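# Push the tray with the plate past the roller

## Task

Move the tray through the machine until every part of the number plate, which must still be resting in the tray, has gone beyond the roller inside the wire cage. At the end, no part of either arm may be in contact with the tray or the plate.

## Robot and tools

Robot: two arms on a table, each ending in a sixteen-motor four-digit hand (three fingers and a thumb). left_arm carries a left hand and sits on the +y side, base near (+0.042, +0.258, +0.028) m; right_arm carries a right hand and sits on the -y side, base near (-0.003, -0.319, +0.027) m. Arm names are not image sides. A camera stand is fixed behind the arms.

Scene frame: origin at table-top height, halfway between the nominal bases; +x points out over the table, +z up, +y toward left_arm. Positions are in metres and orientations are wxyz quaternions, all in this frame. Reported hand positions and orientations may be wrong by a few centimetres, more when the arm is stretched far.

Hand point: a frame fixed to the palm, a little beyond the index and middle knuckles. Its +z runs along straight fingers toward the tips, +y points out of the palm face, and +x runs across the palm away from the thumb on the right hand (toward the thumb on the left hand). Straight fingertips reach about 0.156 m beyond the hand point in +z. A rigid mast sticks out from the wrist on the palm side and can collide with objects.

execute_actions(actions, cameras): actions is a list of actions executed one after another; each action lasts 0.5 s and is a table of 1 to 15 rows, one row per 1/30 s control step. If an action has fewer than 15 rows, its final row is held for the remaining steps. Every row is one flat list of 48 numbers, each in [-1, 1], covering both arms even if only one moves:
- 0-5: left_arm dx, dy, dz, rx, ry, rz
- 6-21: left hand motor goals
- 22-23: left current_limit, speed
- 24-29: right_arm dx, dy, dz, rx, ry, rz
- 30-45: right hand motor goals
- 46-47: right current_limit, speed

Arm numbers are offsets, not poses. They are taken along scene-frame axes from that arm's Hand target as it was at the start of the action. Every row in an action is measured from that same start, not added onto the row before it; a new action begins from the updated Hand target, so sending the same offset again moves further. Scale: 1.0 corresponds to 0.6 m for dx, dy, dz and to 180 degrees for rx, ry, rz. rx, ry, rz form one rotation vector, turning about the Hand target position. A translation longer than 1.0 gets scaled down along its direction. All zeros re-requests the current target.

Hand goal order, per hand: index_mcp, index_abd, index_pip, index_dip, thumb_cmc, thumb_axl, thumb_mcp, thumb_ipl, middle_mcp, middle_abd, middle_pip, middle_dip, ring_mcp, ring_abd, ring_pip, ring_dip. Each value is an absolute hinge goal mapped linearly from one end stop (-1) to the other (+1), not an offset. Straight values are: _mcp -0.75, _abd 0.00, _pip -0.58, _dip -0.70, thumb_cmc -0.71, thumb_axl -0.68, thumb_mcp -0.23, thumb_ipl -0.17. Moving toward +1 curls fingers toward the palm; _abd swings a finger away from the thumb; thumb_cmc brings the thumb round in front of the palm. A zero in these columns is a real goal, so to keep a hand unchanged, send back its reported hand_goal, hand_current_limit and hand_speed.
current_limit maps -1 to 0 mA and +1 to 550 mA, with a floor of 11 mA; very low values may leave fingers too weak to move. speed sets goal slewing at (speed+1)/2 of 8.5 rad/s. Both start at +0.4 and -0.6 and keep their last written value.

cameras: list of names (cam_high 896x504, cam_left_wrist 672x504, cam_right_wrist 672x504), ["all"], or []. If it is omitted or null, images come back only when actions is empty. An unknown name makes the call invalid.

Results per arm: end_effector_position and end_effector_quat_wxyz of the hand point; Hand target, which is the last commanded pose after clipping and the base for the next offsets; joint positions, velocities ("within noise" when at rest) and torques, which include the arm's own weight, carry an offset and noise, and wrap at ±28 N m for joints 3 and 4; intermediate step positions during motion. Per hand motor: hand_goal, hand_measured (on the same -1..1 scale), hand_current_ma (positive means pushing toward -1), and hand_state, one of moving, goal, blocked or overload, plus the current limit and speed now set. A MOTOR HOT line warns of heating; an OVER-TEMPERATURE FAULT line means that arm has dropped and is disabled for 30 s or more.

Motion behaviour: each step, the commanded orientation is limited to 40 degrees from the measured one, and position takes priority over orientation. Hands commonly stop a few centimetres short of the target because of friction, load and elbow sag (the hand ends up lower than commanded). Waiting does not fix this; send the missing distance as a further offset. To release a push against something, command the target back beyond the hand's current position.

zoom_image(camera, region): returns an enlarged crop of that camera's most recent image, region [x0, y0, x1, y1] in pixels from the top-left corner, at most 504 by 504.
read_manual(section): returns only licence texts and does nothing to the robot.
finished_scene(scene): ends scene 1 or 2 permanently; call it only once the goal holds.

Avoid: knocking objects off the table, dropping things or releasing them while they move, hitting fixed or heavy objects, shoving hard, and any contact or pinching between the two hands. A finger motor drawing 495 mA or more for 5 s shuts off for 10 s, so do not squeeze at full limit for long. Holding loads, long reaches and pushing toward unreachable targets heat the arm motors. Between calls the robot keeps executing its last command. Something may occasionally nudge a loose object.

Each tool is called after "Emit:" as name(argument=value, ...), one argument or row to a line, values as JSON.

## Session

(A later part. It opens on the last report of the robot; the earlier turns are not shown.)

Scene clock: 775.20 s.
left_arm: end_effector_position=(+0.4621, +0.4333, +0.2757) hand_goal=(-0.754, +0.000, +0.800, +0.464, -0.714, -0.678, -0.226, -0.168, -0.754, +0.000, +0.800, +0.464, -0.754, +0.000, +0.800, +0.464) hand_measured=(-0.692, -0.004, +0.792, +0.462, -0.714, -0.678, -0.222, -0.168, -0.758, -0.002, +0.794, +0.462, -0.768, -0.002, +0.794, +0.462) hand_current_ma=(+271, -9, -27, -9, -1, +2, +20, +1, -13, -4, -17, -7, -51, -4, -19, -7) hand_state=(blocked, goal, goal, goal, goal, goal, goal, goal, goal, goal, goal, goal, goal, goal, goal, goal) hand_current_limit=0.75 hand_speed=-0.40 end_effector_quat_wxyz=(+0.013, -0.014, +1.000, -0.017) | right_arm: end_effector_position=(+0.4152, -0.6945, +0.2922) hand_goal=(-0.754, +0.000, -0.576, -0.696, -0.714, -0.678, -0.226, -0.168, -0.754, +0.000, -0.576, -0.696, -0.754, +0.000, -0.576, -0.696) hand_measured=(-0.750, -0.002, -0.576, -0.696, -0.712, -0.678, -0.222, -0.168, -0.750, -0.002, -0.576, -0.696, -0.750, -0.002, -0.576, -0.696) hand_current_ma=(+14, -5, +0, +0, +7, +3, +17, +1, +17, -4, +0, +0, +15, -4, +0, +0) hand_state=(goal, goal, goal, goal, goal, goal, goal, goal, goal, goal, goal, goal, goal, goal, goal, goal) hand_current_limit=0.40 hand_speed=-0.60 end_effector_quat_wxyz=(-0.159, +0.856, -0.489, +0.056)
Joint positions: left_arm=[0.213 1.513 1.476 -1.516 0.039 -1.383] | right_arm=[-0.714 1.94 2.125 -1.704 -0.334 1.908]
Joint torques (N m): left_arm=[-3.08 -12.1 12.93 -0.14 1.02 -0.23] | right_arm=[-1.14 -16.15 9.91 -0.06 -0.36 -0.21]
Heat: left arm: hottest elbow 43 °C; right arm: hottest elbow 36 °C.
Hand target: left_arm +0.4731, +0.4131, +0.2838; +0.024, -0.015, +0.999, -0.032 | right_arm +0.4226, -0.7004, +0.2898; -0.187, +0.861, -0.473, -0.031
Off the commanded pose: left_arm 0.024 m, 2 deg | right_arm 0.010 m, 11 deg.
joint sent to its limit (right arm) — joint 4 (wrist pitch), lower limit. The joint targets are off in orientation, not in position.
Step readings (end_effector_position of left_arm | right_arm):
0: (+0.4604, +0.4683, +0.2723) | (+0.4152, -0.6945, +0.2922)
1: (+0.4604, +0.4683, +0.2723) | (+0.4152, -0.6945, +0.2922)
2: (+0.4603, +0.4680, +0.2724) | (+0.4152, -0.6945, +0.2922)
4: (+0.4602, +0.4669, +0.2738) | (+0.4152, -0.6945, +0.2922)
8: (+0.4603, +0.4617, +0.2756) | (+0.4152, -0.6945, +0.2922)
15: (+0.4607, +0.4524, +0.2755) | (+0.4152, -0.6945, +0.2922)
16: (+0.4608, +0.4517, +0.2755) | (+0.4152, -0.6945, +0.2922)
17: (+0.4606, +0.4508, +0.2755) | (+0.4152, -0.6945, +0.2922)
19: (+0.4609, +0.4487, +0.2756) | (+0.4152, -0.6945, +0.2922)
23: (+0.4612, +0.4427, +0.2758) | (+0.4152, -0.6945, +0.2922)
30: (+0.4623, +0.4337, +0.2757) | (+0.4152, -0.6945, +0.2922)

Emit:
execute_actions(
  actions=[
    [[0,-0.035,0,0,0,0,-0.754,0,0.8,0.464,-0.714,-0.678,-0.226,-0.168,-0.754,0,0.8,0.464,-0.754,0,0.8,0.464,0.75,-0.4,0,0,0,0,0,0,-0.754,0,-0.576,-0.696,-0.714,-0.678,-0.226,-0.168,-0.754,0,-0.576,-0.696,-0.754,0,-0.576,-0.696,0.4,-0.6]],
  ],
  cameras=["all"],
)

Emit:
zoom_image(
  camera="cam_right_wrist",
  region=[340, 200, 580, 440],
)

Scene clock: 778.83 s.
left_arm: end_effector_position=(+0.4649, +0.4129, +0.2770) hand_goal=(-0.754, +0.000, +0.800, +0.464, -0.714, -0.678, -0.226, -0.168, -0.754, +0.000, +0.800, +0.464, -0.754, +0.000, +0.800, +0.464) hand_measured=(-0.688, -0.004, +0.792, +0.462, -0.714, -0.678, -0.222, -0.168, -0.758, -0.002, +0.794, +0.462, -0.766, -0.002, +0.794, +0.462) hand_current_ma=(+296, -9, -27, -9, -1, +2, +20, +1, -13, -4, -17, -7, -45, -4, -19, -7) hand_state=(blocked, goal, goal, goal, goal, goal, goal, goal, goal, goal, goal, goal, goal, goal, goal, goal) hand_current_limit=0.75 hand_speed=-0.40 end_effector_quat_wxyz=(+0.010, -0.011, +1.000, -0.016) | right_arm: end_effector_position=(+0.4152, -0.6945, +0.2922) hand_goal=(-0.754, +0.000, -0.576, -0.696, -0.714, -0.678, -0.226, -0.168, -0.754, +0.000, -0.576, -0.696, -0.754, +0.000, -0.576, -0.696) hand_measured=(-0.750, -0.002, -0.576, -0.696, -0.712, -0.678, -0.222, -0.168, -0.750, -0.002, -0.576, -0.696, -0.750, -0.002, -0.576, -0.696) hand_current_ma=(+14, -5, +0, +0, +7, +3, +17, +1, +17, -4, +0, +0, +15, -4, +0, +0) hand_state=(goal, goal, goal, goal, goal, goal, goal, goal, goal, goal, goal, goal, goal, goal, goal, goal) hand_current_limit=0.40 hand_speed=-0.60 end_effector_quat_wxyz=(-0.159, +0.856, -0.489, +0.056)
Joint positions: left_arm=[0.166 1.51 1.476 -1.521 0.034 -1.424] | right_arm=[-0.714 1.94 2.125 -1.704 -0.334 1.908]
Joint torques (N m): left_arm=[-2.9 -12.63 12.11 0.09 1.15 -0.27] | right_arm=[-1.2 -16.15 9.91 -0.05 -0.36 -0.21]
Heat: left arm: hottest elbow 43 °C; right arm: hottest elbow 36 °C.
Hand target: left_arm +0.4731, +0.3921, +0.2839; +0.024, -0.015, +0.999, -0.032 | right_arm +0.4226, -0.7004, +0.2898; -0.187, +0.861, -0.473, -0.031
Off the commanded pose: left_arm 0.023 m, 3 deg | right_arm 0.010 m, 11 deg.
joint sent to its limit (right arm) — joint 4 (wrist pitch), lower limit. The joint targets are off in orientation, not in position.
Step readings (end_effector_position of left_arm | right_arm):
0: (+0.4621, +0.4333, +0.2757) | (+0.4152, -0.6945, +0.2922)
1: (+0.4622, +0.4331, +0.2759) | (+0.4152, -0.6945, +0.2922)
2: (+0.4622, +0.4326, +0.2759) | (+0.4152, -0.6945, +0.2922)
4: (+0.4622, +0.4312, +0.2764) | (+0.4152, -0.6945, +0.2922)
8: (+0.4628, +0.4245, +0.2769) | (+0.4152, -0.6945, +0.2922)
15: (+0.4648, +0.4135, +0.2770) | (+0.4152, -0.6945, +0.2922)

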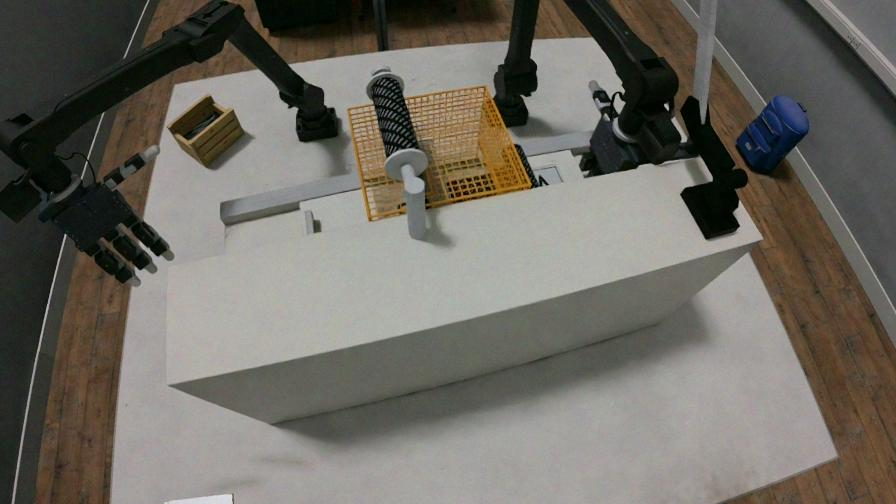

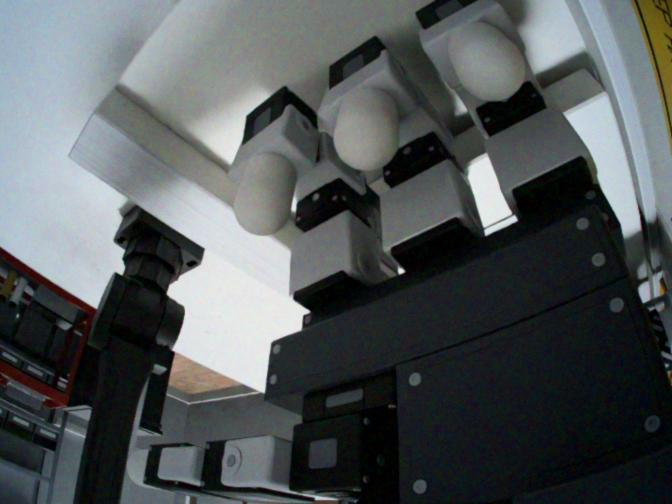

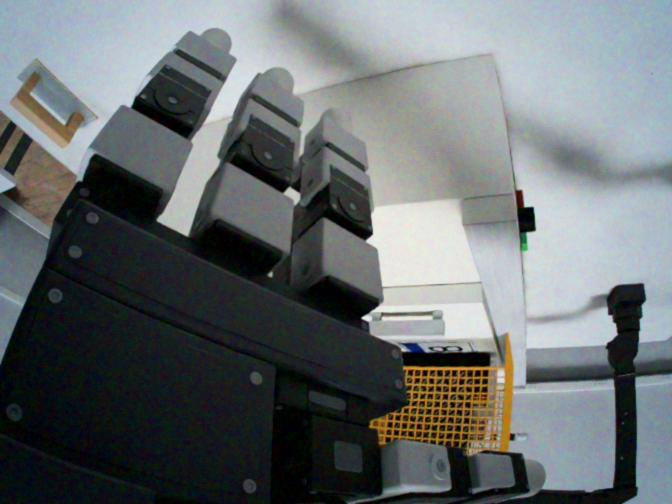

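Scaled by 2.100 from the camera's 672x504 image, which has a finer 960x720 frame.

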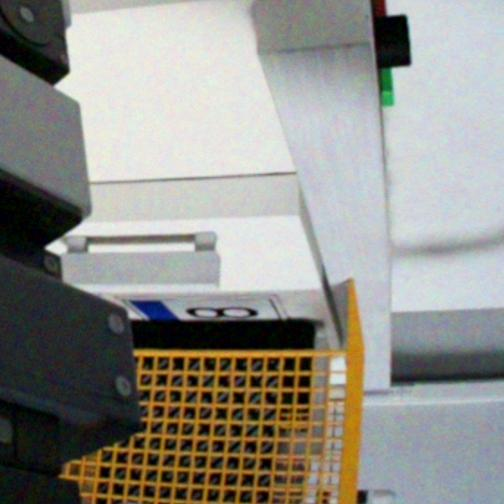

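Emit:
zoom_image(
  camera="cam_high",
  region=[490, 90, 690, 220],
)

Scaled by 2.520 from the camera's 896x504 image, which has a finer 1280x720 frame.

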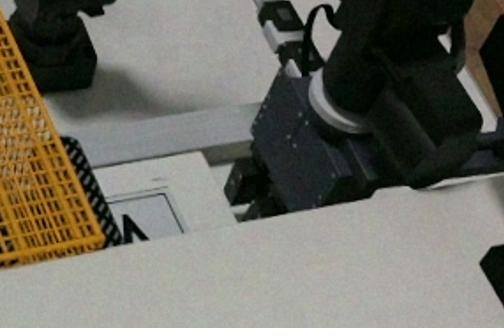

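Emit:
execute_actions(
  actions=[
    [[0,-0.035,0,0,0,0,-0.754,0,0.8,0.464,-0.714,-0.678,-0.226,-0.168,-0.754,0,0.8,0.464,-0.754,0,0.8,0.464,0.75,-0.4,0,0,0,0,0,0,-0.754,0,-0.576,-0.696,-0.714,-0.678,-0.226,-0.168,-0.754,0,-0.576,-0.696,-0.754,0,-0.576,-0.696,0.4,-0.6]],
    [[0,-0.03,0,0,0,0,-0.754,0,0.8,0.464,-0.714,-0.678,-0.226,-0.168,-0.754,0,0.8,0.464,-0.754,0,0.8,0.464,0.75,-0.4,0,0,0,0,0,0,-0.754,0,-0.576,-0.696,-0.714,-0.678,-0.226,-0.168,-0.754,0,-0.576,-0.696,-0.754,0,-0.576,-0.696,0.4,-0.6]],
  ],
  cameras=["cam_high"],
)

Emit:
zoom_image(
  camera="cam_high",
  region=[490, 60, 740, 220],
)

Scene clock: 794.43 s.
left_arm: end_effector_position=(+0.4666, +0.3651, +0.2776) hand_goal=(-0.754, +0.000, +0.800, +0.464, -0.714, -0.678, -0.226, -0.168, -0.754, +0.000, +0.800, +0.464, -0.754, +0.000, +0.800, +0.464) hand_measured=(-0.752, -0.004, +0.792, +0.462, -0.714, -0.678, -0.222, -0.168, -0.756, -0.002, +0.794, +0.462, -0.718, +0.000, +0.802, +0.462) hand_current_ma=(+4, -9, -26, -8, -1, +2, +20, +1, -9, -4, -17, -7, +150, -1, +5, -7) hand_state=(goal, goal, goal, goal, goal, goal, goal, goal, goal, goal, goal, goal, blocked, goal, goal, goal) hand_current_limit=0.75 hand_speed=-0.40 end_effector_quat_wxyz=(+0.011, -0.025, +0.999, -0.024) | right_arm: end_effector_position=(+0.4152, -0.6945, +0.2922) hand_goal=(-0.754, +0.000, -0.576, -0.696, -0.714, -0.678, -0.226, -0.168, -0.754, +0.000, -0.576, -0.696, -0.754, +0.000, -0.576, -0.696) hand_measured=(-0.750, -0.002, -0.576, -0.696, -0.712, -0.678, -0.222, -0.168, -0.750, -0.002, -0.576, -0.696, -0.750, -0.002, -0.576, -0.696) hand_current_ma=(+14, -5, +0, +0, +7, +3, +17, +1, +17, -4, +0, +0, +15, -4, +0, +0) hand_state=(goal, goal, goal, goal, goal, goal, goal, goal, goal, goal, goal, goal, goal, goal, goal, goal) hand_current_limit=0.40 hand_speed=-0.60 end_effector_quat_wxyz=(-0.159, +0.856, -0.489, +0.056)
Joint positions: left_arm=[0.067 1.506 1.476 -1.522 0.049 -1.55] | right_arm=[-0.714 1.94 2.125 -1.704 -0.334 1.908]
Joint torques (N m): left_arm=[-2.02 -12.98 11.21 0.44 0.37 0] | right_arm=[-1.2 -16.15 9.91 -0.06 -0.36 -0.21]
Heat: left arm: hottest elbow 42 °C; right arm: hottest elbow 36 °C.
Hand target: left_arm +0.4731, +0.3531, +0.2838; +0.024, -0.015, +0.999, -0.032 | right_arm +0.4226, -0.7004, +0.2898; -0.187, +0.861, -0.473, -0.031
Off the commanded pose: left_arm 0.015 m, 2 deg | right_arm 0.010 m, 11 deg.
joint sent to its limit (right arm) — joint 4 (wrist pitch), lower limit. The joint targets are off in orientation, not in position.
Step readings (end_effector_position of left_arm | right_arm):
0: (+0.4649, +0.4129, +0.2770) | (+0.4152, -0.6945, +0.2922)
1: (+0.4647, +0.4128, +0.2770) | (+0.4152, -0.6945, +0.2922)
2: (+0.4648, +0.4121, +0.2772) | (+0.4152, -0.6945, +0.2922)
4: (+0.4648, +0.4109, +0.2778) | (+0.4152, -0.6945, +0.2922)
8: (+0.4660, +0.4042, +0.2779) | (+0.4152, -0.6945, +0.2922)
15: (+0.4674, +0.3933, +0.2779) | (+0.4152, -0.6945, +0.2922)
16: (+0.4674, +0.3926, +0.2779) | (+0.4152, -0.6945, +0.2922)
17: (+0.4675, +0.3919, +0.2779) | (+0.4152, -0.6945, +0.2922)
19: (+0.4679, +0.3851, +0.2766) | (+0.4152, -0.6945, +0.2922)
23: (+0.4685, +0.3671, +0.2773) | (+0.4152, -0.6945, +0.2922)
30: (+0.4670, +0.3654, +0.2776) | (+0.4152, -0.6945, +0.2922)
Images, in order (width x height): cam_high 896x504.

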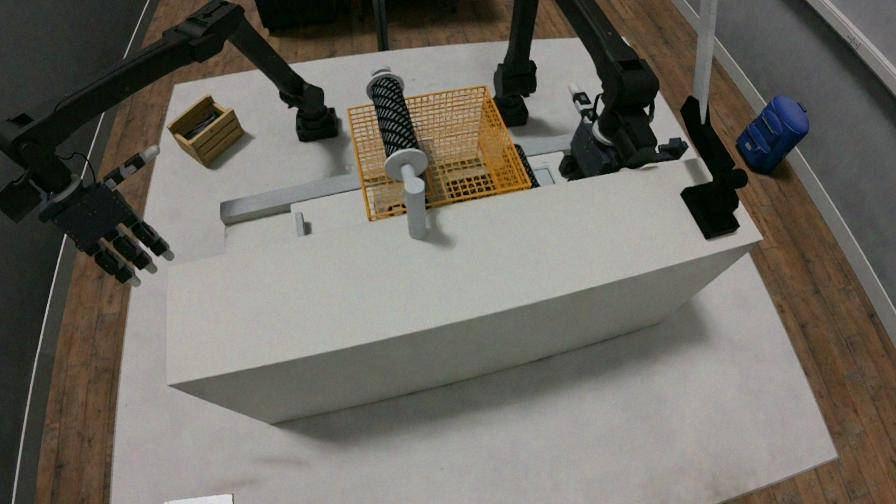

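Scaled by 2.016 from the camera's 896x504 image, which has a finer 1280x720 frame.

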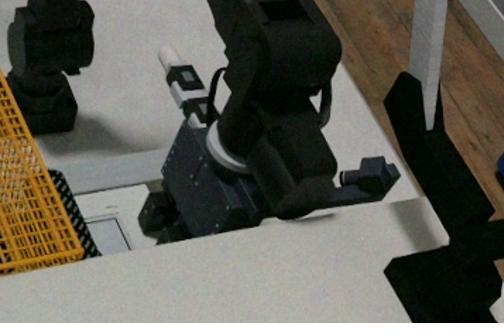

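Emit:
execute_actions(
  actions=[
    [[0,0.05,0,0,0,0,-0.754,0,0.8,0.464,-0.714,-0.678,-0.226,-0.168,-0.754,0,0.8,0.464,-0.754,0,0.8,0.464,0.75,-0.4,0,0,0.117,-0.059,0.001,0.1115,-0.754,0,-0.576,-0.696,-0.714,-0.678,-0.226,-0.168,-0.754,0,-0.576,-0.696,-0.754,0,-0.576,-0.696,0.4,-0.6]],
    [[0,0.05,0,0,0,0,-0.754,0,0.8,0.464,-0.714,-0.678,-0.226,-0.168,-0.754,0,0.8,0.464,-0.754,0,0.8,0.464,0.75,-0.4,0.033,0.05,0.083,-0.059,0.001,0.1115,-0.754,0.08,-0.576,-0.696,-0.714,-0.678,-0.226,-0.168,-0.754,0,-0.576,-0.696,-0.754,-0.08,-0.576,-0.696,0.4,-0.6]],
    [[0,0,0,0,0,0,-0.754,0,0.8,0.464,-0.714,-0.678,-0.226,-0.168,-0.754,0,0.8,0.464,-0.754,0,0.8,0.464,0.75,-0.4,0.05,0.117,0.017,-0.059,0.001,0.1115,-0.754,0.08,-0.576,-0.696,-0.714,-0.678,-0.226,-0.168,-0.754,0,-0.576,-0.696,-0.754,-0.08,-0.576,-0.696,0.4,-0.6]],
  ],
  cameras=["cam_high", "cam_right_wrist"],
)

Scene clock: 840.40 s.
left_arm: end_effector_position=(+0.4627, +0.4093, +0.2760) hand_goal=(-0.754, +0.000, +0.800, +0.464, -0.714, -0.678, -0.226, -0.168, -0.754, +0.000, +0.800, +0.464, -0.754, +0.000, +0.800, +0.464) hand_measured=(-0.754, -0.004, +0.792, +0.462, -0.714, -0.678, -0.222, -0.168, -0.756, -0.002, +0.794, +0.462, -0.752, +0.000, +0.800, +0.462) hand_current_ma=(+2, -9, -26, -8, -1, +2, +20, +1, -7, -4, -17, -7, +3, -1, +1, -7) hand_state=(goal, goal, goal, goal, goal, goal, goal, goal, goal, goal, goal, goal, goal, goal, goal, goal) hand_current_limit=0.75 hand_speed=-0.40 end_effector_quat_wxyz=(+0.015, -0.022, +0.999, -0.034) | right_arm: end_effector_position=(+0.4802, -0.5951, +0.4044) hand_goal=(-0.754, +0.080, -0.576, -0.696, -0.714, -0.678, -0.226, -0.168, -0.754, +0.000, -0.576, -0.696, -0.754, -0.080, -0.576, -0.696) hand_measured=(-0.754, +0.076, -0.576, -0.696, -0.714, -0.678, -0.222, -0.168, -0.754, -0.002, -0.576, -0.696, -0.754, -0.078, -0.576, -0.696) hand_current_ma=(+0, -11, +0, +0, -2, +3, +17, +1, -1, -4, +0, +0, -2, +6, +0, +0) hand_state=(goal, goal, goal, goal, goal, goal, goal, goal, goal, goal, goal, goal, goal, goal, goal, goal) hand_current_limit=0.40 hand_speed=-0.60 end_effector_quat_wxyz=(+0.107, +0.993, +0.031, +0.038)
Joint positions: left_arm=[0.175 1.506 1.476 -1.522 0.072 -1.438] | right_arm=[-0.311 1.686 1.963 -1.704 0.177 1.19]
Joint torques (N m): left_arm=[-0.26 -11.52 13.03 0.01 -0.02 0.18] | right_arm=[-2.08 -15.97 8.18 0.2 0.56 -0.28]
Heat: left arm: hottest elbow 41 °C; right arm: hottest elbow 36 °C.
Hand target: left_arm +0.4731, +0.4132, +0.2838; +0.024, -0.015, +0.999, -0.032 | right_arm +0.4724, -0.6002, +0.4202; +0.088, +0.996, +0.026, +0.002
Off the commanded pose: left_arm 0.014 m, 1 deg | right_arm 0.018 m, 5 deg.
joint sent to its limit (right arm) — joint 4 (wrist pitch), lower limit. The joint targets are off in orientation, not in position.
Step readings (end_effector_position of left_arm | right_arm):
0: (+0.4666, +0.3651, +0.2776) | (+0.4152, -0.6945, +0.2922)
1: (+0.4666, +0.3651, +0.2776) | (+0.4149, -0.6952, +0.2922)
2: (+0.4666, +0.3651, +0.2776) | (+0.4139, -0.6980, +0.2925)
4: (+0.4665, +0.3666, +0.2774) | (+0.4096, -0.7078, +0.2967)
8: (+0.4661, +0.3732, +0.2763) | (+0.4129, -0.7105, +0.3137)
15: (+0.4664, +0.3772, +0.2761) | (+0.4205, -0.6963, +0.3520)
16: (+0.4664, +0.3776, +0.2761) | (+0.4207, -0.6956, +0.3553)
17: (+0.4663, +0.3800, +0.2761) | (+0.4204, -0.6968, +0.3594)
19: (+0.4660, +0.3844, +0.2759) | (+0.4184, -0.7003, +0.3683)
23: (+0.4636, +0.3998, +0.2759) | (+0.4286, -0.6865, +0.3823)
30: (+0.4618, +0.4105, +0.2765) | (+0.4465, -0.6640, +0.3997)
31: (+0.4621, +0.4097, +0.2762) | (+0.4463, -0.6649, +0.4008)
32: (+0.4623, +0.4092, +0.2760) | (+0.4458, -0.6646, +0.4022)
34: (+0.4624, +0.4092, +0.2760) | (+0.4413, -0.6630, +0.4035)
38: (+0.4626, +0.4093, +0.2760) | (+0.4569, -0.6289, +0.3988)
45: (+0.4626, +0.4093, +0.2760) | (+0.4815, -0.5909, +0.4015)
Images, in order (width x height): cam_high 896x504, cam_right_wrist 672x504.

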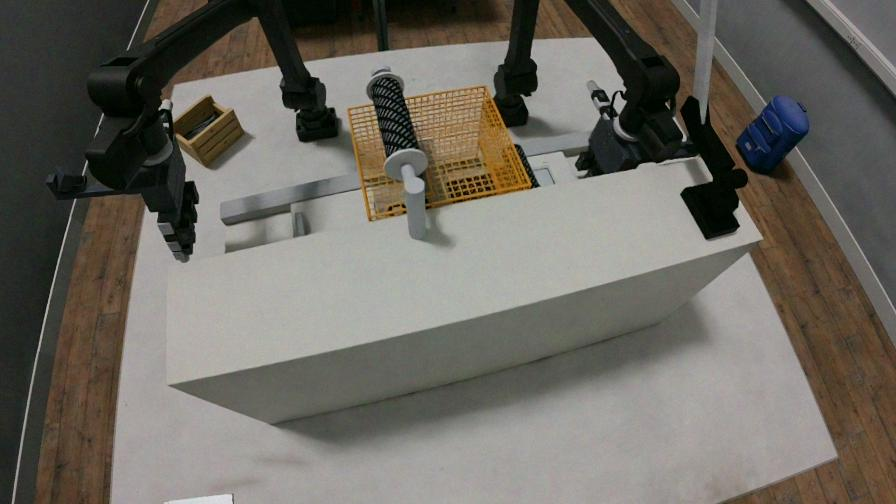

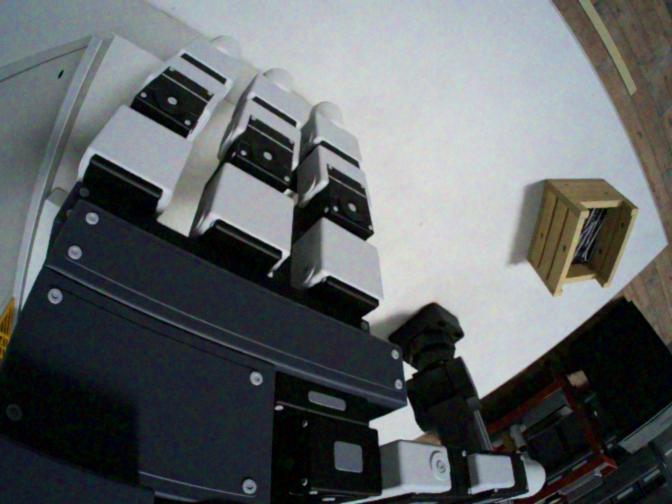

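Emit:
execute_actions(
  actions=[
    [[0,0,0,0,0,0,-0.754,0,0.8,0.464,-0.714,-0.678,-0.226,-0.168,-0.754,0,0.8,0.464,-0.754,0,0.8,0.464,0.75,-0.4,0.02,0.14,0.035,0,0,0,-0.754,0.08,-0.576,-0.696,-0.714,-0.678,-0.226,-0.168,-0.754,0,-0.576,-0.696,-0.754,-0.08,-0.576,-0.696,0.4,-0.6]],
    [[0,0,0,0,0,0,-0.754,0,0.8,0.464,-0.714,-0.678,-0.226,-0.168,-0.754,0,0.8,0.464,-0.754,0,0.8,0.464,0.75,-0.4,0.01,0.12,0,0,0,0,-0.754,0.08,-0.576,-0.696,-0.714,-0.678,-0.226,-0.168,-0.754,0,-0.576,-0.696,-0.754,-0.08,-0.576,-0.696,0.4,-0.6]],
  ],
  cameras=["cam_high", "cam_right_wrist"],
)

Emit:
zoom_image(
  camera="cam_high",
  region=[170, 100, 370, 270],
)

Scene clock: 848.27 s.
left_arm: end_effector_position=(+0.4627, +0.4093, +0.2760) hand_goal=(-0.754, +0.000, +0.800, +0.464, -0.714, -0.678, -0.226, -0.168, -0.754, +0.000, +0.800, +0.464, -0.754, +0.000, +0.800, +0.464) hand_measured=(-0.754, -0.004, +0.792, +0.462, -0.714, -0.678, -0.222, -0.168, -0.756, -0.002, +0.794, +0.462, -0.752, +0.000, +0.800, +0.462) hand_current_ma=(+2, -9, -26, -8, -1, +2, +20, +1, -7, -4, -17, -7, +3, -1, +1, -7) hand_state=(goal, goal, goal, goal, goal, goal, goal, goal, goal, goal, goal, goal, goal, goal, goal, goal) hand_current_limit=0.75 hand_speed=-0.40 end_effector_quat_wxyz=(+0.015, -0.022, +0.999, -0.034) | right_arm: end_effector_position=(+0.5000, -0.4396, +0.4260) hand_goal=(-0.754, +0.080, -0.576, -0.696, -0.714, -0.678, -0.226, -0.168, -0.754, +0.000, -0.576, -0.696, -0.754, -0.080, -0.576, -0.696) hand_measured=(-0.756, +0.076, -0.576, -0.696, -0.716, -0.678, -0.222, -0.168, -0.756, -0.002, -0.576, -0.696, -0.756, -0.078, -0.576, -0.696) hand_current_ma=(-4, -11, +0, +0, -5, +3, +17, +1, -4, -4, +0, +0, -4, +6, +0, +0) hand_state=(goal, goal, goal, goal, goal, goal, goal, goal, goal, goal, goal, goal, goal, goal, goal, goal) hand_current_limit=0.40 hand_speed=-0.60 end_effector_quat_wxyz=(+0.115, +0.988, +0.058, +0.081)
Joint positions: left_arm=[0.175 1.506 1.476 -1.522 0.072 -1.438] | right_arm=[0.003 1.624 1.935 -1.704 0.221 1.44]
Joint torques (N m): left_arm=[-0.32 -11.4 13.01 0.01 -0.02 0.19] | right_arm=[-1.96 -14.92 8.36 0.25 0.4 0.02]
Heat: left arm: hottest elbow 41 °C; right arm: hottest elbow 35 °C.
Hand target: left_arm +0.4731, +0.4132, +0.2838; +0.024, -0.015, +0.999, -0.032 | right_arm +0.4903, -0.4443, +0.4412; +0.088, +0.996, +0.026, +0.002
Off the commanded pose: left_arm 0.014 m, 1 deg | right_arm 0.018 m, 10 deg.
joint sent to its limit (right arm) — joint 4 (wrist pitch), lower limit. The joint targets are off in orientation, not in position.
Step readings (end_effector_position of left_arm | right_arm):
0: (+0.4627, +0.4093, +0.2760) | (+0.4802, -0.5951, +0.4044)
1: (+0.4627, +0.4093, +0.2760) | (+0.4802, -0.5951, +0.4044)
2: (+0.4627, +0.4093, +0.2760) | (+0.4807, -0.5934, +0.4051)
4: (+0.4627, +0.4093, +0.2760) | (+0.4800, -0.5879, +0.4081)
8: (+0.4627, +0.4093, +0.2760) | (+0.4894, -0.5494, +0.4151)
15: (+0.4627, +0.4093, +0.2760) | (+0.4939, -0.5109, +0.4291)
16: (+0.4627, +0.4093, +0.2760) | (+0.4932, -0.5108, +0.4296)
17: (+0.4627, +0.4093, +0.2760) | (+0.4927, -0.5092, +0.4301)
19: (+0.4627, +0.4093, +0.2760) | (+0.4916, -0.5048, +0.4319)
23: (+0.4627, +0.4093, +0.2760) | (+0.4971, -0.4722, +0.4287)
30: (+0.4627, +0.4093, +0.2760) | (+0.5014, -0.4398, +0.4263)
Images, in order (width x height): cam_high 896x504, cam_right_wrist 672x504.

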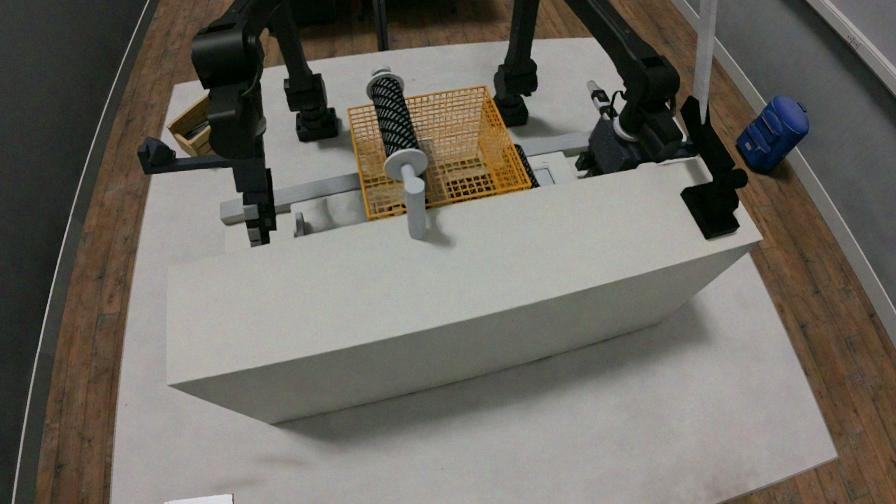

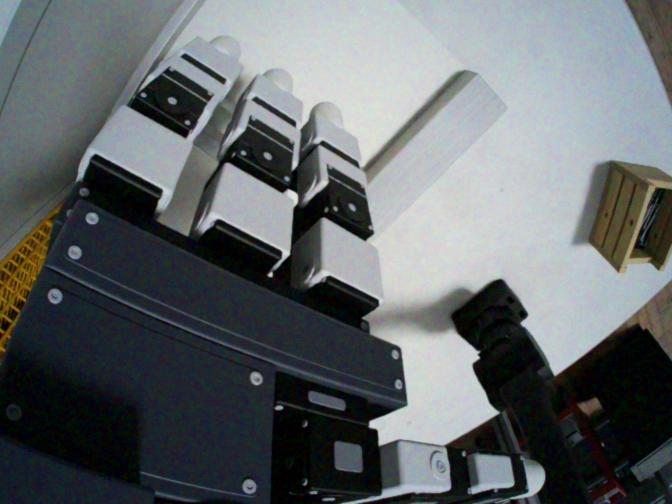

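Scaled by 2.520 from the camera's 896x504 image, which has a finer 1280x720 frame.

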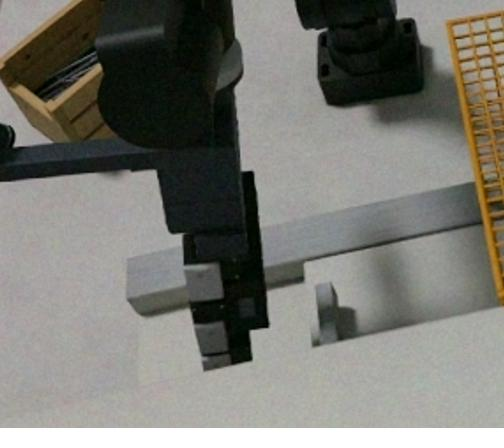

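Emit:
execute_actions(
  actions=[
    [[0,0,0,0,0,0,-0.754,0,0.8,0.464,-0.714,-0.678,-0.226,-0.168,-0.754,0,0.8,0.464,-0.754,0,0.8,0.464,0.75,-0.4,0,0.05,0,0.056,0,0,-0.754,0.08,-0.576,-0.696,-0.714,-0.678,-0.226,-0.168,-0.754,0,-0.576,-0.696,-0.754,-0.08,-0.576,-0.696,0.4,-0.6]],
  ],
  cameras=["cam_high"],
)

Emit:
zoom_image(
  camera="cam_high",
  region=[200, 120, 380, 260],
)

Scene clock: 867.37 s.
left_arm: end_effector_position=(+0.4627, +0.4093, +0.2760) hand_goal=(-0.754, +0.000, +0.800, +0.464, -0.714, -0.678, -0.226, -0.168, -0.754, +0.000, +0.800, +0.464, -0.754, +0.000, +0.800, +0.464) hand_measured=(-0.754, -0.004, +0.792, +0.462, -0.714, -0.678, -0.222, -0.168, -0.756, -0.002, +0.794, +0.462, -0.752, +0.000, +0.800, +0.462) hand_current_ma=(+2, -9, -26, -8, -1, +2, +20, +1, -7, -4, -17, -7, +3, -1, +1, -7) hand_state=(goal, goal, goal, goal, goal, goal, goal, goal, goal, goal, goal, goal, goal, goal, goal, goal) hand_current_limit=0.75 hand_speed=-0.40 end_effector_quat_wxyz=(+0.015, -0.022, +0.999, -0.034) | right_arm: end_effector_position=(+0.4941, -0.4120, +0.4185) hand_goal=(-0.754, +0.080, -0.576, -0.696, -0.714, -0.678, -0.226, -0.168, -0.754, +0.000, -0.576, -0.696, -0.754, -0.080, -0.576, -0.696) hand_measured=(-0.754, +0.076, -0.576, -0.696, -0.716, -0.678, -0.222, -0.168, -0.754, -0.002, -0.576, -0.696, -0.754, -0.078, -0.576, -0.696) hand_current_ma=(-2, -11, +0, +0, -5, +3, +17, +1, -3, -4, +0, +0, -3, +6, +0, +0) hand_state=(goal, goal, goal, goal, goal, goal, goal, goal, goal, goal, goal, goal, goal, goal, goal, goal) hand_current_limit=0.40 hand_speed=-0.60 end_effector_quat_wxyz=(+0.030, +0.993, +0.049, +0.099)
Joint positions: left_arm=[0.175 1.506 1.476 -1.522 0.072 -1.438] | right_arm=[0.003 1.6 1.935 -1.704 0.051 1.473]
Joint torques (N m): left_arm=[-0.21 -11.52 13 0.01 -0.02 0.18] | right_arm=[-1.49 -13.98 10.33 0.29 0.17 0.02]
Heat: left arm: hottest elbow 42 °C; right arm: hottest elbow 35 °C.
Hand target: left_arm +0.4731, +0.4132, +0.2838; +0.024, -0.015, +0.999, -0.032 | right_arm +0.4904, -0.4142, +0.4411; +0.000, +1.000, +0.025, +0.004
Off the commanded pose: left_arm 0.014 m, 1 deg | right_arm 0.023 m, 12 deg.
joint sent to its limit (right arm) — joint 4 (wrist pitch), lower limit. The joint targets are off in orientation, not in position.
Step readings (end_effector_position of left_arm | right_arm):
0: (+0.4627, +0.4093, +0.2760) | (+0.5000, -0.4396, +0.4260)
1: (+0.4627, +0.4093, +0.2760) | (+0.5000, -0.4392, +0.4256)
2: (+0.4627, +0.4093, +0.2760) | (+0.5002, -0.4364, +0.4235)
4: (+0.4627, +0.4093, +0.2760) | (+0.5005, -0.4259, +0.4170)
8: (+0.4627, +0.4093, +0.2760) | (+0.4985, -0.4167, +0.4152)
15: (+0.4627, +0.4093, +0.2760) | (+0.4946, -0.4126, +0.4187)
Images, in order (width x height): cam_high 896x504.

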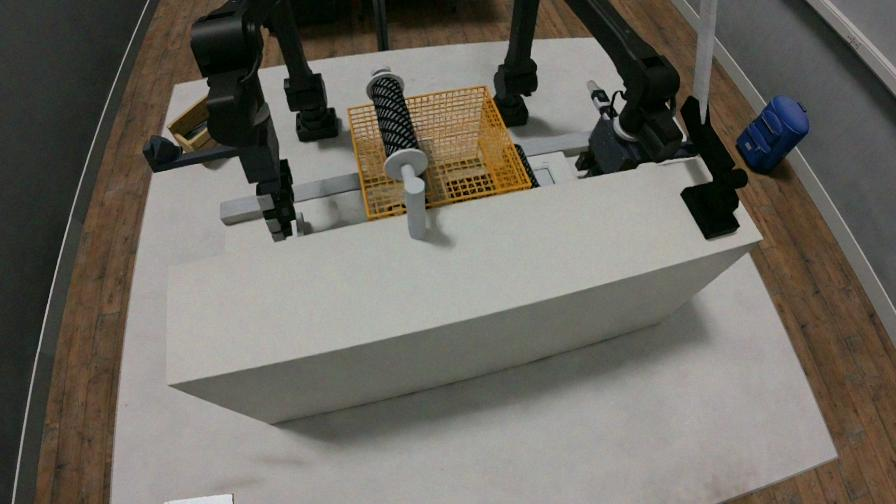

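Scaled by 2.800 from the camera's 896x504 image, which has a finer 1280x720 frame.

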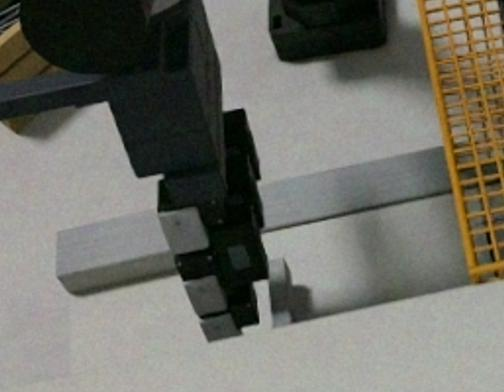

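Emit:
execute_actions(
  actions=[],
  cameras=["cam_right_wrist"],
)

Emit:
zoom_image(
  camera="cam_right_wrist",
  region=[140, 0, 440, 225],
)

Scene clock: 876.87 s.
left_arm: end_effector_position=(+0.4627, +0.4093, +0.2760) hand_goal=(-0.754, +0.000, +0.800, +0.464, -0.714, -0.678, -0.226, -0.168, -0.754, +0.000, +0.800, +0.464, -0.754, +0.000, +0.800, +0.464) hand_measured=(-0.754, -0.004, +0.792, +0.462, -0.714, -0.678, -0.222, -0.168, -0.756, -0.002, +0.794, +0.462, -0.752, +0.000, +0.800, +0.462) hand_current_ma=(+2, -9, -26, -8, -1, +2, +20, +1, -7, -4, -17, -7, +3, -1, +1, -7) hand_state=(goal, goal, goal, goal, goal, goal, goal, goal, goal, goal, goal, goal, goal, goal, goal, goal) hand_current_limit=0.75 hand_speed=-0.40 end_effector_quat_wxyz=(+0.015, -0.022, +0.999, -0.034) | right_arm: end_effector_position=(+0.4941, -0.4120, +0.4185) hand_goal=(-0.754, +0.080, -0.576, -0.696, -0.714, -0.678, -0.226, -0.168, -0.754, +0.000, -0.576, -0.696, -0.754, -0.080, -0.576, -0.696) hand_measured=(-0.754, +0.076, -0.576, -0.696, -0.716, -0.678, -0.222, -0.168, -0.754, -0.002, -0.576, -0.696, -0.754, -0.078, -0.576, -0.696) hand_current_ma=(-2, -11, +0, +0, -5, +3, +17, +1, -3, -4, +0, +0, -3, +6, +0, +0) hand_state=(goal, goal, goal, goal, goal, goal, goal, goal, goal, goal, goal, goal, goal, goal, goal, goal) hand_current_limit=0.40 hand_speed=-0.60 end_effector_quat_wxyz=(+0.030, +0.993, +0.049, +0.099)
Joint positions: left_arm=[0.175 1.506 1.476 -1.522 0.072 -1.438] | right_arm=[0.003 1.6 1.935 -1.704 0.051 1.473]
Joint velocities: within noise
Joint torques (N m): left_arm=[-0.32 -11.46 13.03 0.01 -0.02 0.18] | right_arm=[-1.55 -14.1 10.33 0.31 0.17 0.02]
Heat: left arm: hottest elbow 42 °C; right arm: hottest elbow 35 °C.
Hand target: left_arm +0.4731, +0.4132, +0.2838; +0.024, -0.015, +0.999, -0.032 | right_arm +0.4904, -0.4142, +0.4411; +0.000, +1.000, +0.025, +0.004
Off the commanded pose: left_arm 0.014 m, 1 deg | right_arm 0.023 m, 12 deg.
Images, in order (width x height): cam_right_wrist 672x504.

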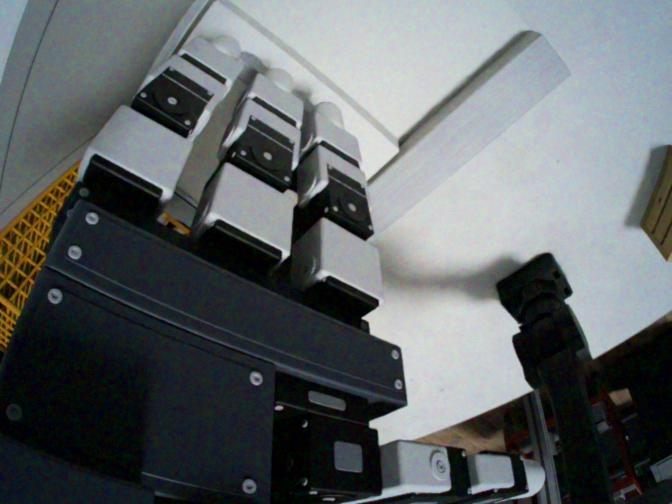

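Scaled by 1.680 from the camera's 672x504 image, which has a finer 960x720 frame.

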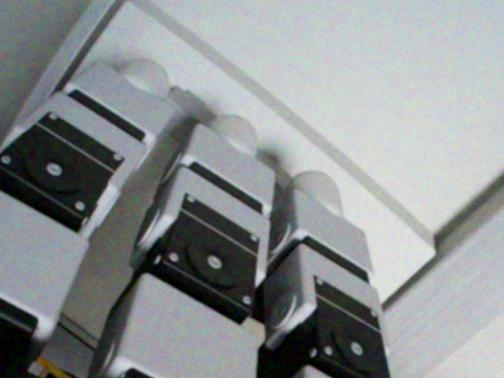

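Emit:
execute_actions(
  actions=[
    [[0,0,0,0,0,0,-0.754,0,0.8,0.464,-0.714,-0.678,-0.226,-0.168,-0.754,0,0.8,0.464,-0.754,0,0.8,0.464,0.75,-0.4,0,0.09,0,0,0,0,-0.754,0.08,-0.576,-0.696,-0.714,-0.678,-0.226,-0.168,-0.754,0,-0.576,-0.696,-0.754,-0.08,-0.576,-0.696,0.4,-0.6]],
  ],
  cameras=["cam_high","cam_right_wrist"],
)

Emit:
zoom_image(
  camera="cam_high",
  region=[240, 140, 380, 260],
)

Emit:
zoom_image(
  camera="cam_right_wrist",
  region=[140, 0, 440, 225],
)

Scene clock: 892.83 s.
left_arm: end_effector_position=(+0.4627, +0.4093, +0.2760) hand_goal=(-0.754, +0.000, +0.800, +0.464, -0.714, -0.678, -0.226, -0.168, -0.754, +0.000, +0.800, +0.464, -0.754, +0.000, +0.800, +0.464) hand_measured=(-0.754, -0.004, +0.792, +0.462, -0.714, -0.678, -0.222, -0.168, -0.756, -0.002, +0.794, +0.462, -0.752, +0.000, +0.800, +0.462) hand_current_ma=(+2, -9, -26, -8, -1, +2, +20, +1, -7, -4, -17, -7, +3, -1, +1, -7) hand_state=(goal, goal, goal, goal, goal, goal, goal, goal, goal, goal, goal, goal, goal, goal, goal, goal) hand_current_limit=0.75 hand_speed=-0.40 end_effector_quat_wxyz=(+0.015, -0.022, +0.999, -0.034) | right_arm: end_effector_position=(+0.4922, -0.3581, +0.4169) hand_goal=(-0.754, +0.080, -0.576, -0.696, -0.714, -0.678, -0.226, -0.168, -0.754, +0.000, -0.576, -0.696, -0.754, -0.080, -0.576, -0.696) hand_measured=(-0.754, +0.076, -0.576, -0.696, -0.716, -0.678, -0.222, -0.168, -0.754, -0.002, -0.576, -0.696, -0.754, -0.078, -0.576, -0.696) hand_current_ma=(+0, -11, +0, +0, -4, +3, +17, +1, +1, -4, +0, +0, +1, +6, +0, +0) hand_state=(goal, goal, goal, goal, goal, goal, goal, goal, goal, goal, goal, goal, goal, goal, goal, goal) hand_current_limit=0.40 hand_speed=-0.60 end_effector_quat_wxyz=(+0.021, +0.993, +0.050, +0.102)
Joint positions: left_arm=[0.175 1.506 1.476 -1.522 0.072 -1.438] | right_arm=[0.109 1.6 1.935 -1.704 0.054 1.578]
Joint torques (N m): left_arm=[-0.32 -11.4 13.01 0.02 -0.02 0.18] | right_arm=[-1.55 -13.86 10.93 0.29 0.17 0.03]
Heat: left arm: hottest elbow 43 °C; right arm: hottest elbow 36 °C.
Hand target: left_arm +0.4731, +0.4132, +0.2838; +0.024, -0.015, +0.999, -0.032 | right_arm +0.4904, -0.3603, +0.4411; +0.000, +1.000, +0.025, +0.004
Off the commanded pose: left_arm 0.014 m, 1 deg | right_arm 0.024 m, 12 deg.
joint sent to its limit (right arm) — joint 4 (wrist pitch), lower limit. The joint targets are off in orientation, not in position.
Step readings (end_effector_position of left_arm | right_arm):
0: (+0.4627, +0.4093, +0.2760) | (+0.4941, -0.4120, +0.4185)
1: (+0.4627, +0.4093, +0.2760) | (+0.4939, -0.4120, +0.4185)
2: (+0.4627, +0.4093, +0.2760) | (+0.4937, -0.4105, +0.4185)
4: (+0.4627, +0.4093, +0.2760) | (+0.4931, -0.4058, +0.4196)
8: (+0.4627, +0.4093, +0.2760) | (+0.4938, -0.3801, +0.4182)
15: (+0.4627, +0.4093, +0.2760) | (+0.4932, -0.3582, +0.4171)
Images, in order (width x height): cam_high 896x504, cam_right_wrist 672x504.

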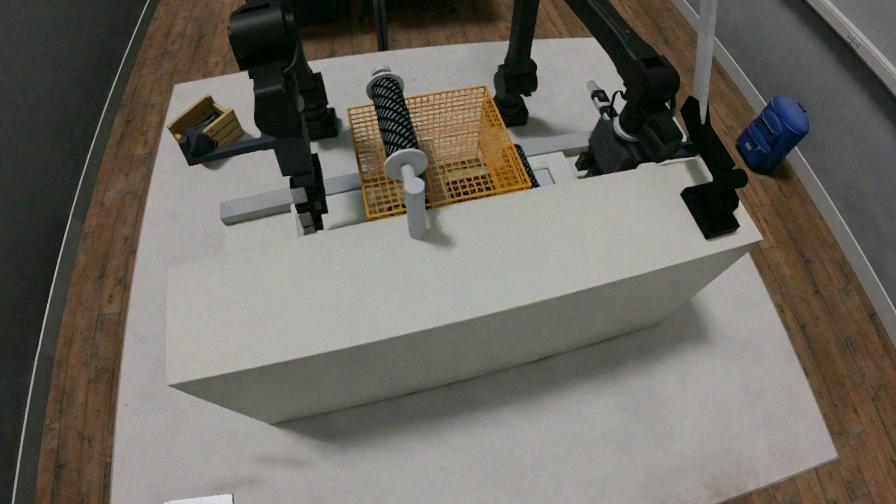

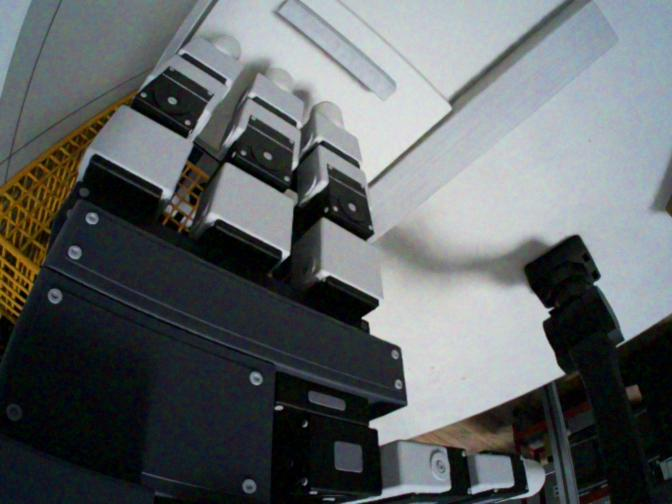

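Scaled by 3.600 from the camera's 896x504 image, which has a finer 1280x720 frame.

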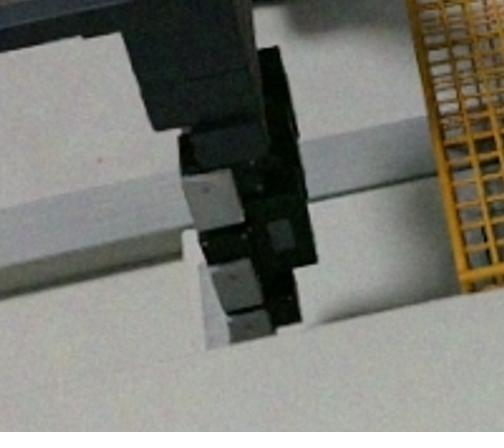

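Scaled by 1.680 from the camera's 672x504 image, which has a finer 960x720 frame.

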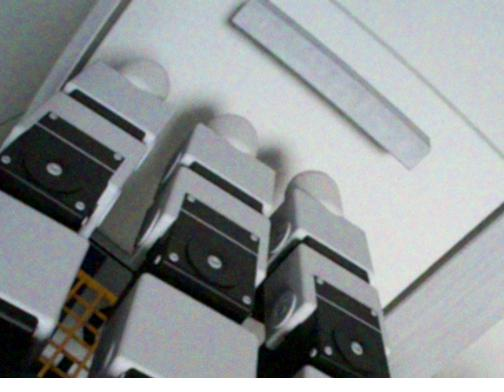

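Emit:
execute_actions(
  actions=[
    [[0,0,0,0,0,0,-0.754,0,0.8,0.464,-0.714,-0.678,-0.226,-0.168,-0.754,0,0.8,0.464,-0.754,0,0.8,0.464,0.75,-0.4,-0.01,0.022,-0.055,0,0,0,-0.754,0.08,-0.576,-0.696,-0.714,-0.678,-0.226,-0.168,-0.754,0,-0.576,-0.696,-0.754,-0.08,-0.576,-0.696,0.4,-0.6]],
  ],
  cameras=["cam_high","cam_right_wrist"],
)

Emit:
zoom_image(
  camera="cam_right_wrist",
  region=[140, 0, 440, 225],
)

Scene clock: 902.87 s.
left_arm: end_effector_position=(+0.4627, +0.4093, +0.2760) hand_goal=(-0.754, +0.000, +0.800, +0.464, -0.714, -0.678, -0.226, -0.168, -0.754, +0.000, +0.800, +0.464, -0.754, +0.000, +0.800, +0.464) hand_measured=(-0.754, -0.004, +0.792, +0.462, -0.714, -0.678, -0.222, -0.168, -0.756, -0.002, +0.794, +0.462, -0.752, +0.000, +0.800, +0.462) hand_current_ma=(+2, -9, -26, -8, -1, +2, +20, +1, -7, -4, -17, -7, +3, -1, +1, -7) hand_state=(goal, goal, goal, goal, goal, goal, goal, goal, goal, goal, goal, goal, goal, goal, goal, goal) hand_current_limit=0.75 hand_speed=-0.40 end_effector_quat_wxyz=(+0.015, -0.022, +0.999, -0.034) | right_arm: end_effector_position=(+0.4860, -0.3535, +0.4046) hand_goal=(-0.754, +0.080, -0.576, -0.696, -0.714, -0.678, -0.226, -0.168, -0.754, +0.000, -0.576, -0.696, -0.754, -0.080, -0.576, -0.696) hand_measured=(-0.754, +0.076, -0.576, -0.696, -0.716, -0.678, -0.222, -0.168, -0.754, -0.002, -0.576, -0.696, -0.754, -0.078, -0.576, -0.696) hand_current_ma=(+0, -11, +0, +0, -4, +3, +17, +1, +1, -4, +0, +0, +1, +6, +0, +0) hand_state=(goal, goal, goal, goal, goal, goal, goal, goal, goal, goal, goal, goal, goal, goal, goal, goal) hand_current_limit=0.40 hand_speed=-0.60 end_effector_quat_wxyz=(+0.011, +0.995, +0.035, +0.089)
Joint positions: left_arm=[0.175 1.506 1.476 -1.522 0.072 -1.438] | right_arm=[0.112 1.6 1.908 -1.704 0.037 1.613]
Joint torques (N m): left_arm=[-0.26 -11.34 13.03 0.02 -0.01 0.17] | right_arm=[-0.32 -12.81 8.24 0.24 0.15 0.03]
Heat: left arm: hottest elbow 43 °C; right arm: hottest elbow 36 °C.
Hand target: left_arm +0.4731, +0.4132, +0.2838; +0.024, -0.015, +0.999, -0.032 | right_arm +0.4844, -0.3471, +0.4081; +0.000, +1.000, +0.025, +0.004
Off the commanded pose: left_arm 0.014 m, 1 deg | right_arm 0.007 m, 10 deg.
joint sent to its limit (right arm) — joint 4 (wrist pitch), lower limit. The joint targets are off in orientation, not in position.
Step readings (end_effector_position of left_arm | right_arm):
0: (+0.4627, +0.4093, +0.2760) | (+0.4922, -0.3581, +0.4169)
1: (+0.4627, +0.4093, +0.2760) | (+0.4920, -0.3581, +0.4168)
2: (+0.4627, +0.4093, +0.2760) | (+0.4919, -0.3575, +0.4165)
4: (+0.4627, +0.4093, +0.2760) | (+0.4913, -0.3567, +0.4156)
8: (+0.4627, +0.4093, +0.2760) | (+0.4884, -0.3549, +0.4093)
15: (+0.4627, +0.4093, +0.2760) | (+0.4863, -0.3536, +0.4047)
Images, in order (width x height): cam_high 896x504, cam_right_wrist 672x504.

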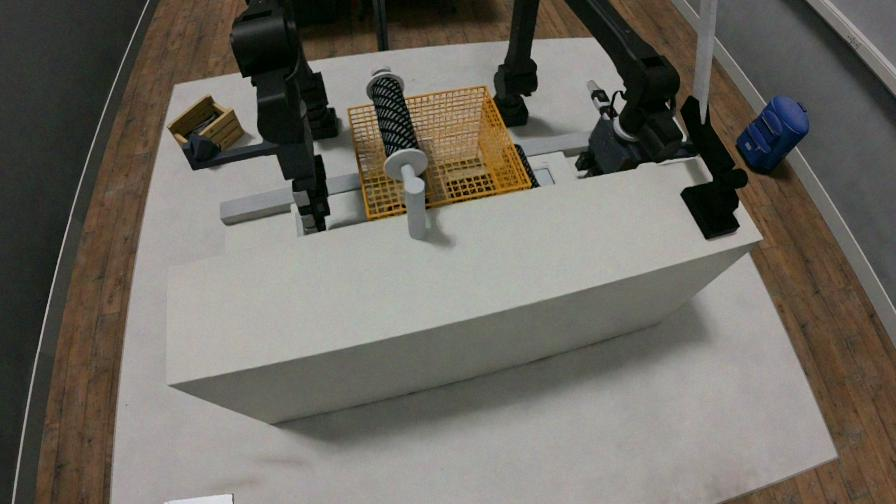

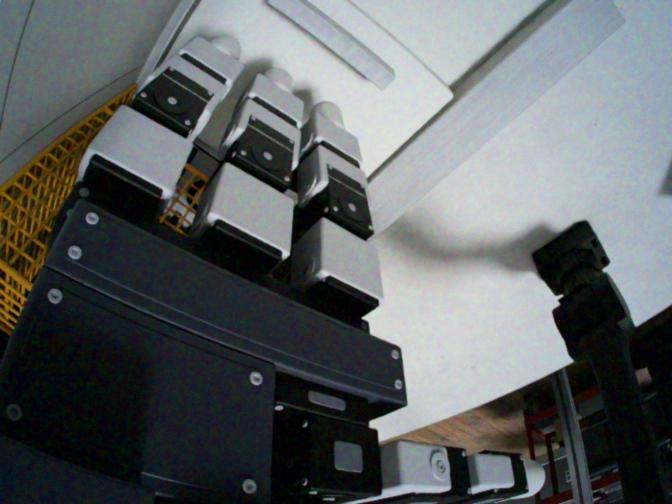

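Scaled by 1.680 from the camera's 672x504 image, which has a finer 960x720 frame.

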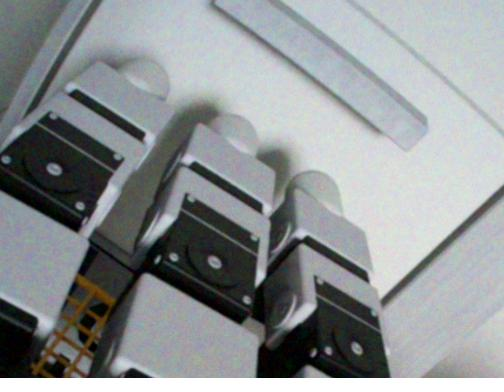

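Emit:
execute_actions(
  actions=[
    [[0,0,0,0,0,0,-0.754,0,0.8,0.464,-0.714,-0.678,-0.226,-0.168,-0.754,0,0.8,0.464,-0.754,0,0.8,0.464,0.75,-0.4,-0.025,0.005,-0.05,0,0,0,-0.754,0.08,-0.576,-0.696,-0.714,-0.678,-0.226,-0.168,-0.754,0,-0.576,-0.696,-0.754,-0.08,-0.576,-0.696,0.4,-0.6]],
  ],
  cameras=["cam_high","cam_right_wrist"],
)

Emit:
zoom_image(
  camera="cam_right_wrist",
  region=[140, 0, 440, 225],
)

Scene clock: 907.60 s.
left_arm: end_effector_position=(+0.4627, +0.4093, +0.2760) hand_goal=(-0.754, +0.000, +0.800, +0.464, -0.714, -0.678, -0.226, -0.168, -0.754, +0.000, +0.800, +0.464, -0.754, +0.000, +0.800, +0.464) hand_measured=(-0.754, -0.004, +0.792, +0.462, -0.714, -0.678, -0.222, -0.168, -0.756, -0.002, +0.794, +0.462, -0.752, +0.000, +0.800, +0.462) hand_current_ma=(+2, -9, -26, -8, -1, +2, +20, +1, -7, -4, -17, -7, +3, -1, +1, -7) hand_state=(goal, goal, goal, goal, goal, goal, goal, goal, goal, goal, goal, goal, goal, goal, goal, goal) hand_current_limit=0.75 hand_speed=-0.40 end_effector_quat_wxyz=(+0.015, -0.022, +0.999, -0.034) | right_arm: end_effector_position=(+0.4714, -0.3504, +0.3722) hand_goal=(-0.754, +0.080, -0.576, -0.696, -0.714, -0.678, -0.226, -0.168, -0.754, +0.000, -0.576, -0.696, -0.754, -0.080, -0.576, -0.696) hand_measured=(-0.754, +0.076, -0.576, -0.696, -0.716, -0.678, -0.222, -0.168, -0.754, -0.002, -0.576, -0.696, -0.754, -0.078, -0.576, -0.696) hand_current_ma=(+0, -11, +0, +0, -4, +3, +17, +1, +1, -4, +0, +0, +1, +6, +0, +0) hand_state=(goal, goal, goal, goal, goal, goal, goal, goal, goal, goal, goal, goal, goal, goal, goal, goal) hand_current_limit=0.40 hand_speed=-0.60 end_effector_quat_wxyz=(+0.006, +0.998, +0.031, +0.047)
Joint positions: left_arm=[0.175 1.506 1.476 -1.522 0.072 -1.438] | right_arm=[0.116 1.596 1.821 -1.704 0.02 1.627]
Joint torques (N m): left_arm=[-0.32 -11.4 13.03 -0.01 -0.01 0.17] | right_arm=[-0.32 -13.04 8.39 0.05 0.13 0.04]
Heat: left arm: hottest elbow 43 °C; right arm: hottest elbow 36 °C.
Hand target: left_arm +0.4731, +0.4132, +0.2838; +0.024, -0.015, +0.999, -0.032 | right_arm +0.4694, -0.3441, +0.3780; +0.000, +1.000, +0.025, +0.004
Off the commanded pose: left_arm 0.014 m, 1 deg | right_arm 0.009 m, 5 deg.
joint sent to its limit (right arm) — joint 4 (wrist pitch), lower limit. The joint targets are off in orientation, not in position.
Step readings (end_effector_position of left_arm | right_arm):
0: (+0.4627, +0.4093, +0.2760) | (+0.4860, -0.3535, +0.4046)
1: (+0.4627, +0.4093, +0.2760) | (+0.4859, -0.3536, +0.4044)
2: (+0.4627, +0.4093, +0.2760) | (+0.4852, -0.3529, +0.4022)
4: (+0.4627, +0.4093, +0.2760) | (+0.4815, -0.3519, +0.3955)
8: (+0.4627, +0.4093, +0.2760) | (+0.4737, -0.3508, +0.3768)
15: (+0.4627, +0.4093, +0.2760) | (+0.4714, -0.3504, +0.3722)
Images, in order (width x height): cam_high 896x504, cam_right_wrist 672x504.

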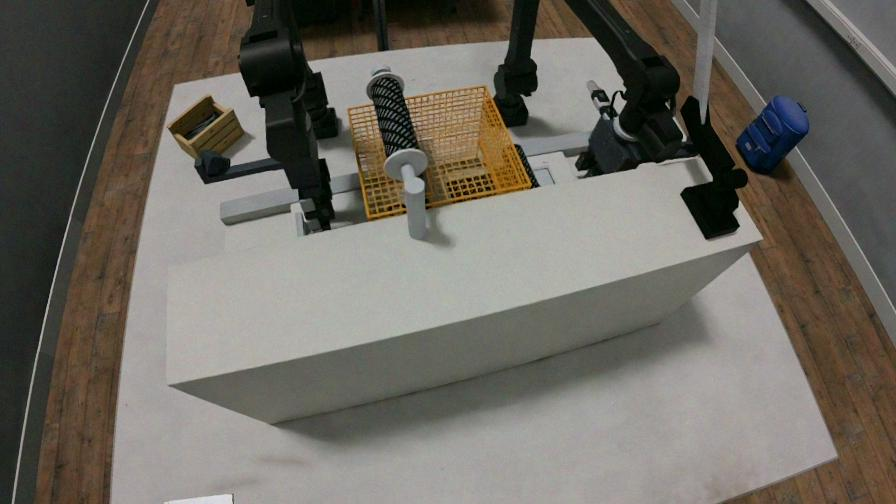

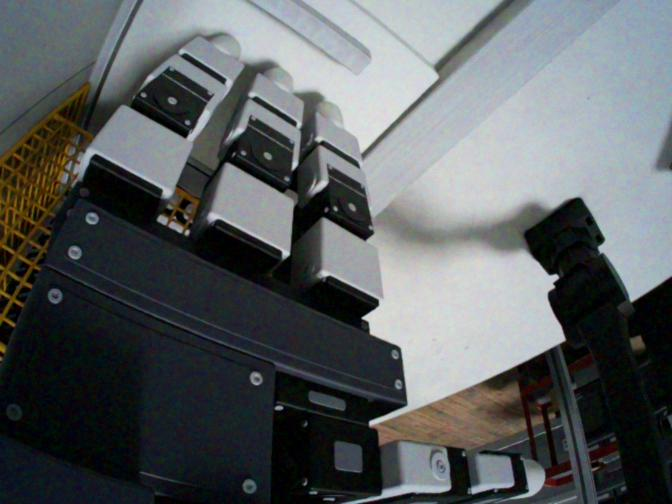

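Scaled by 1.680 from the camera's 672x504 image, which has a finer 960x720 frame.

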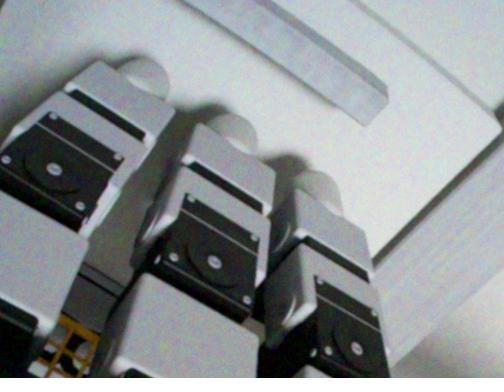

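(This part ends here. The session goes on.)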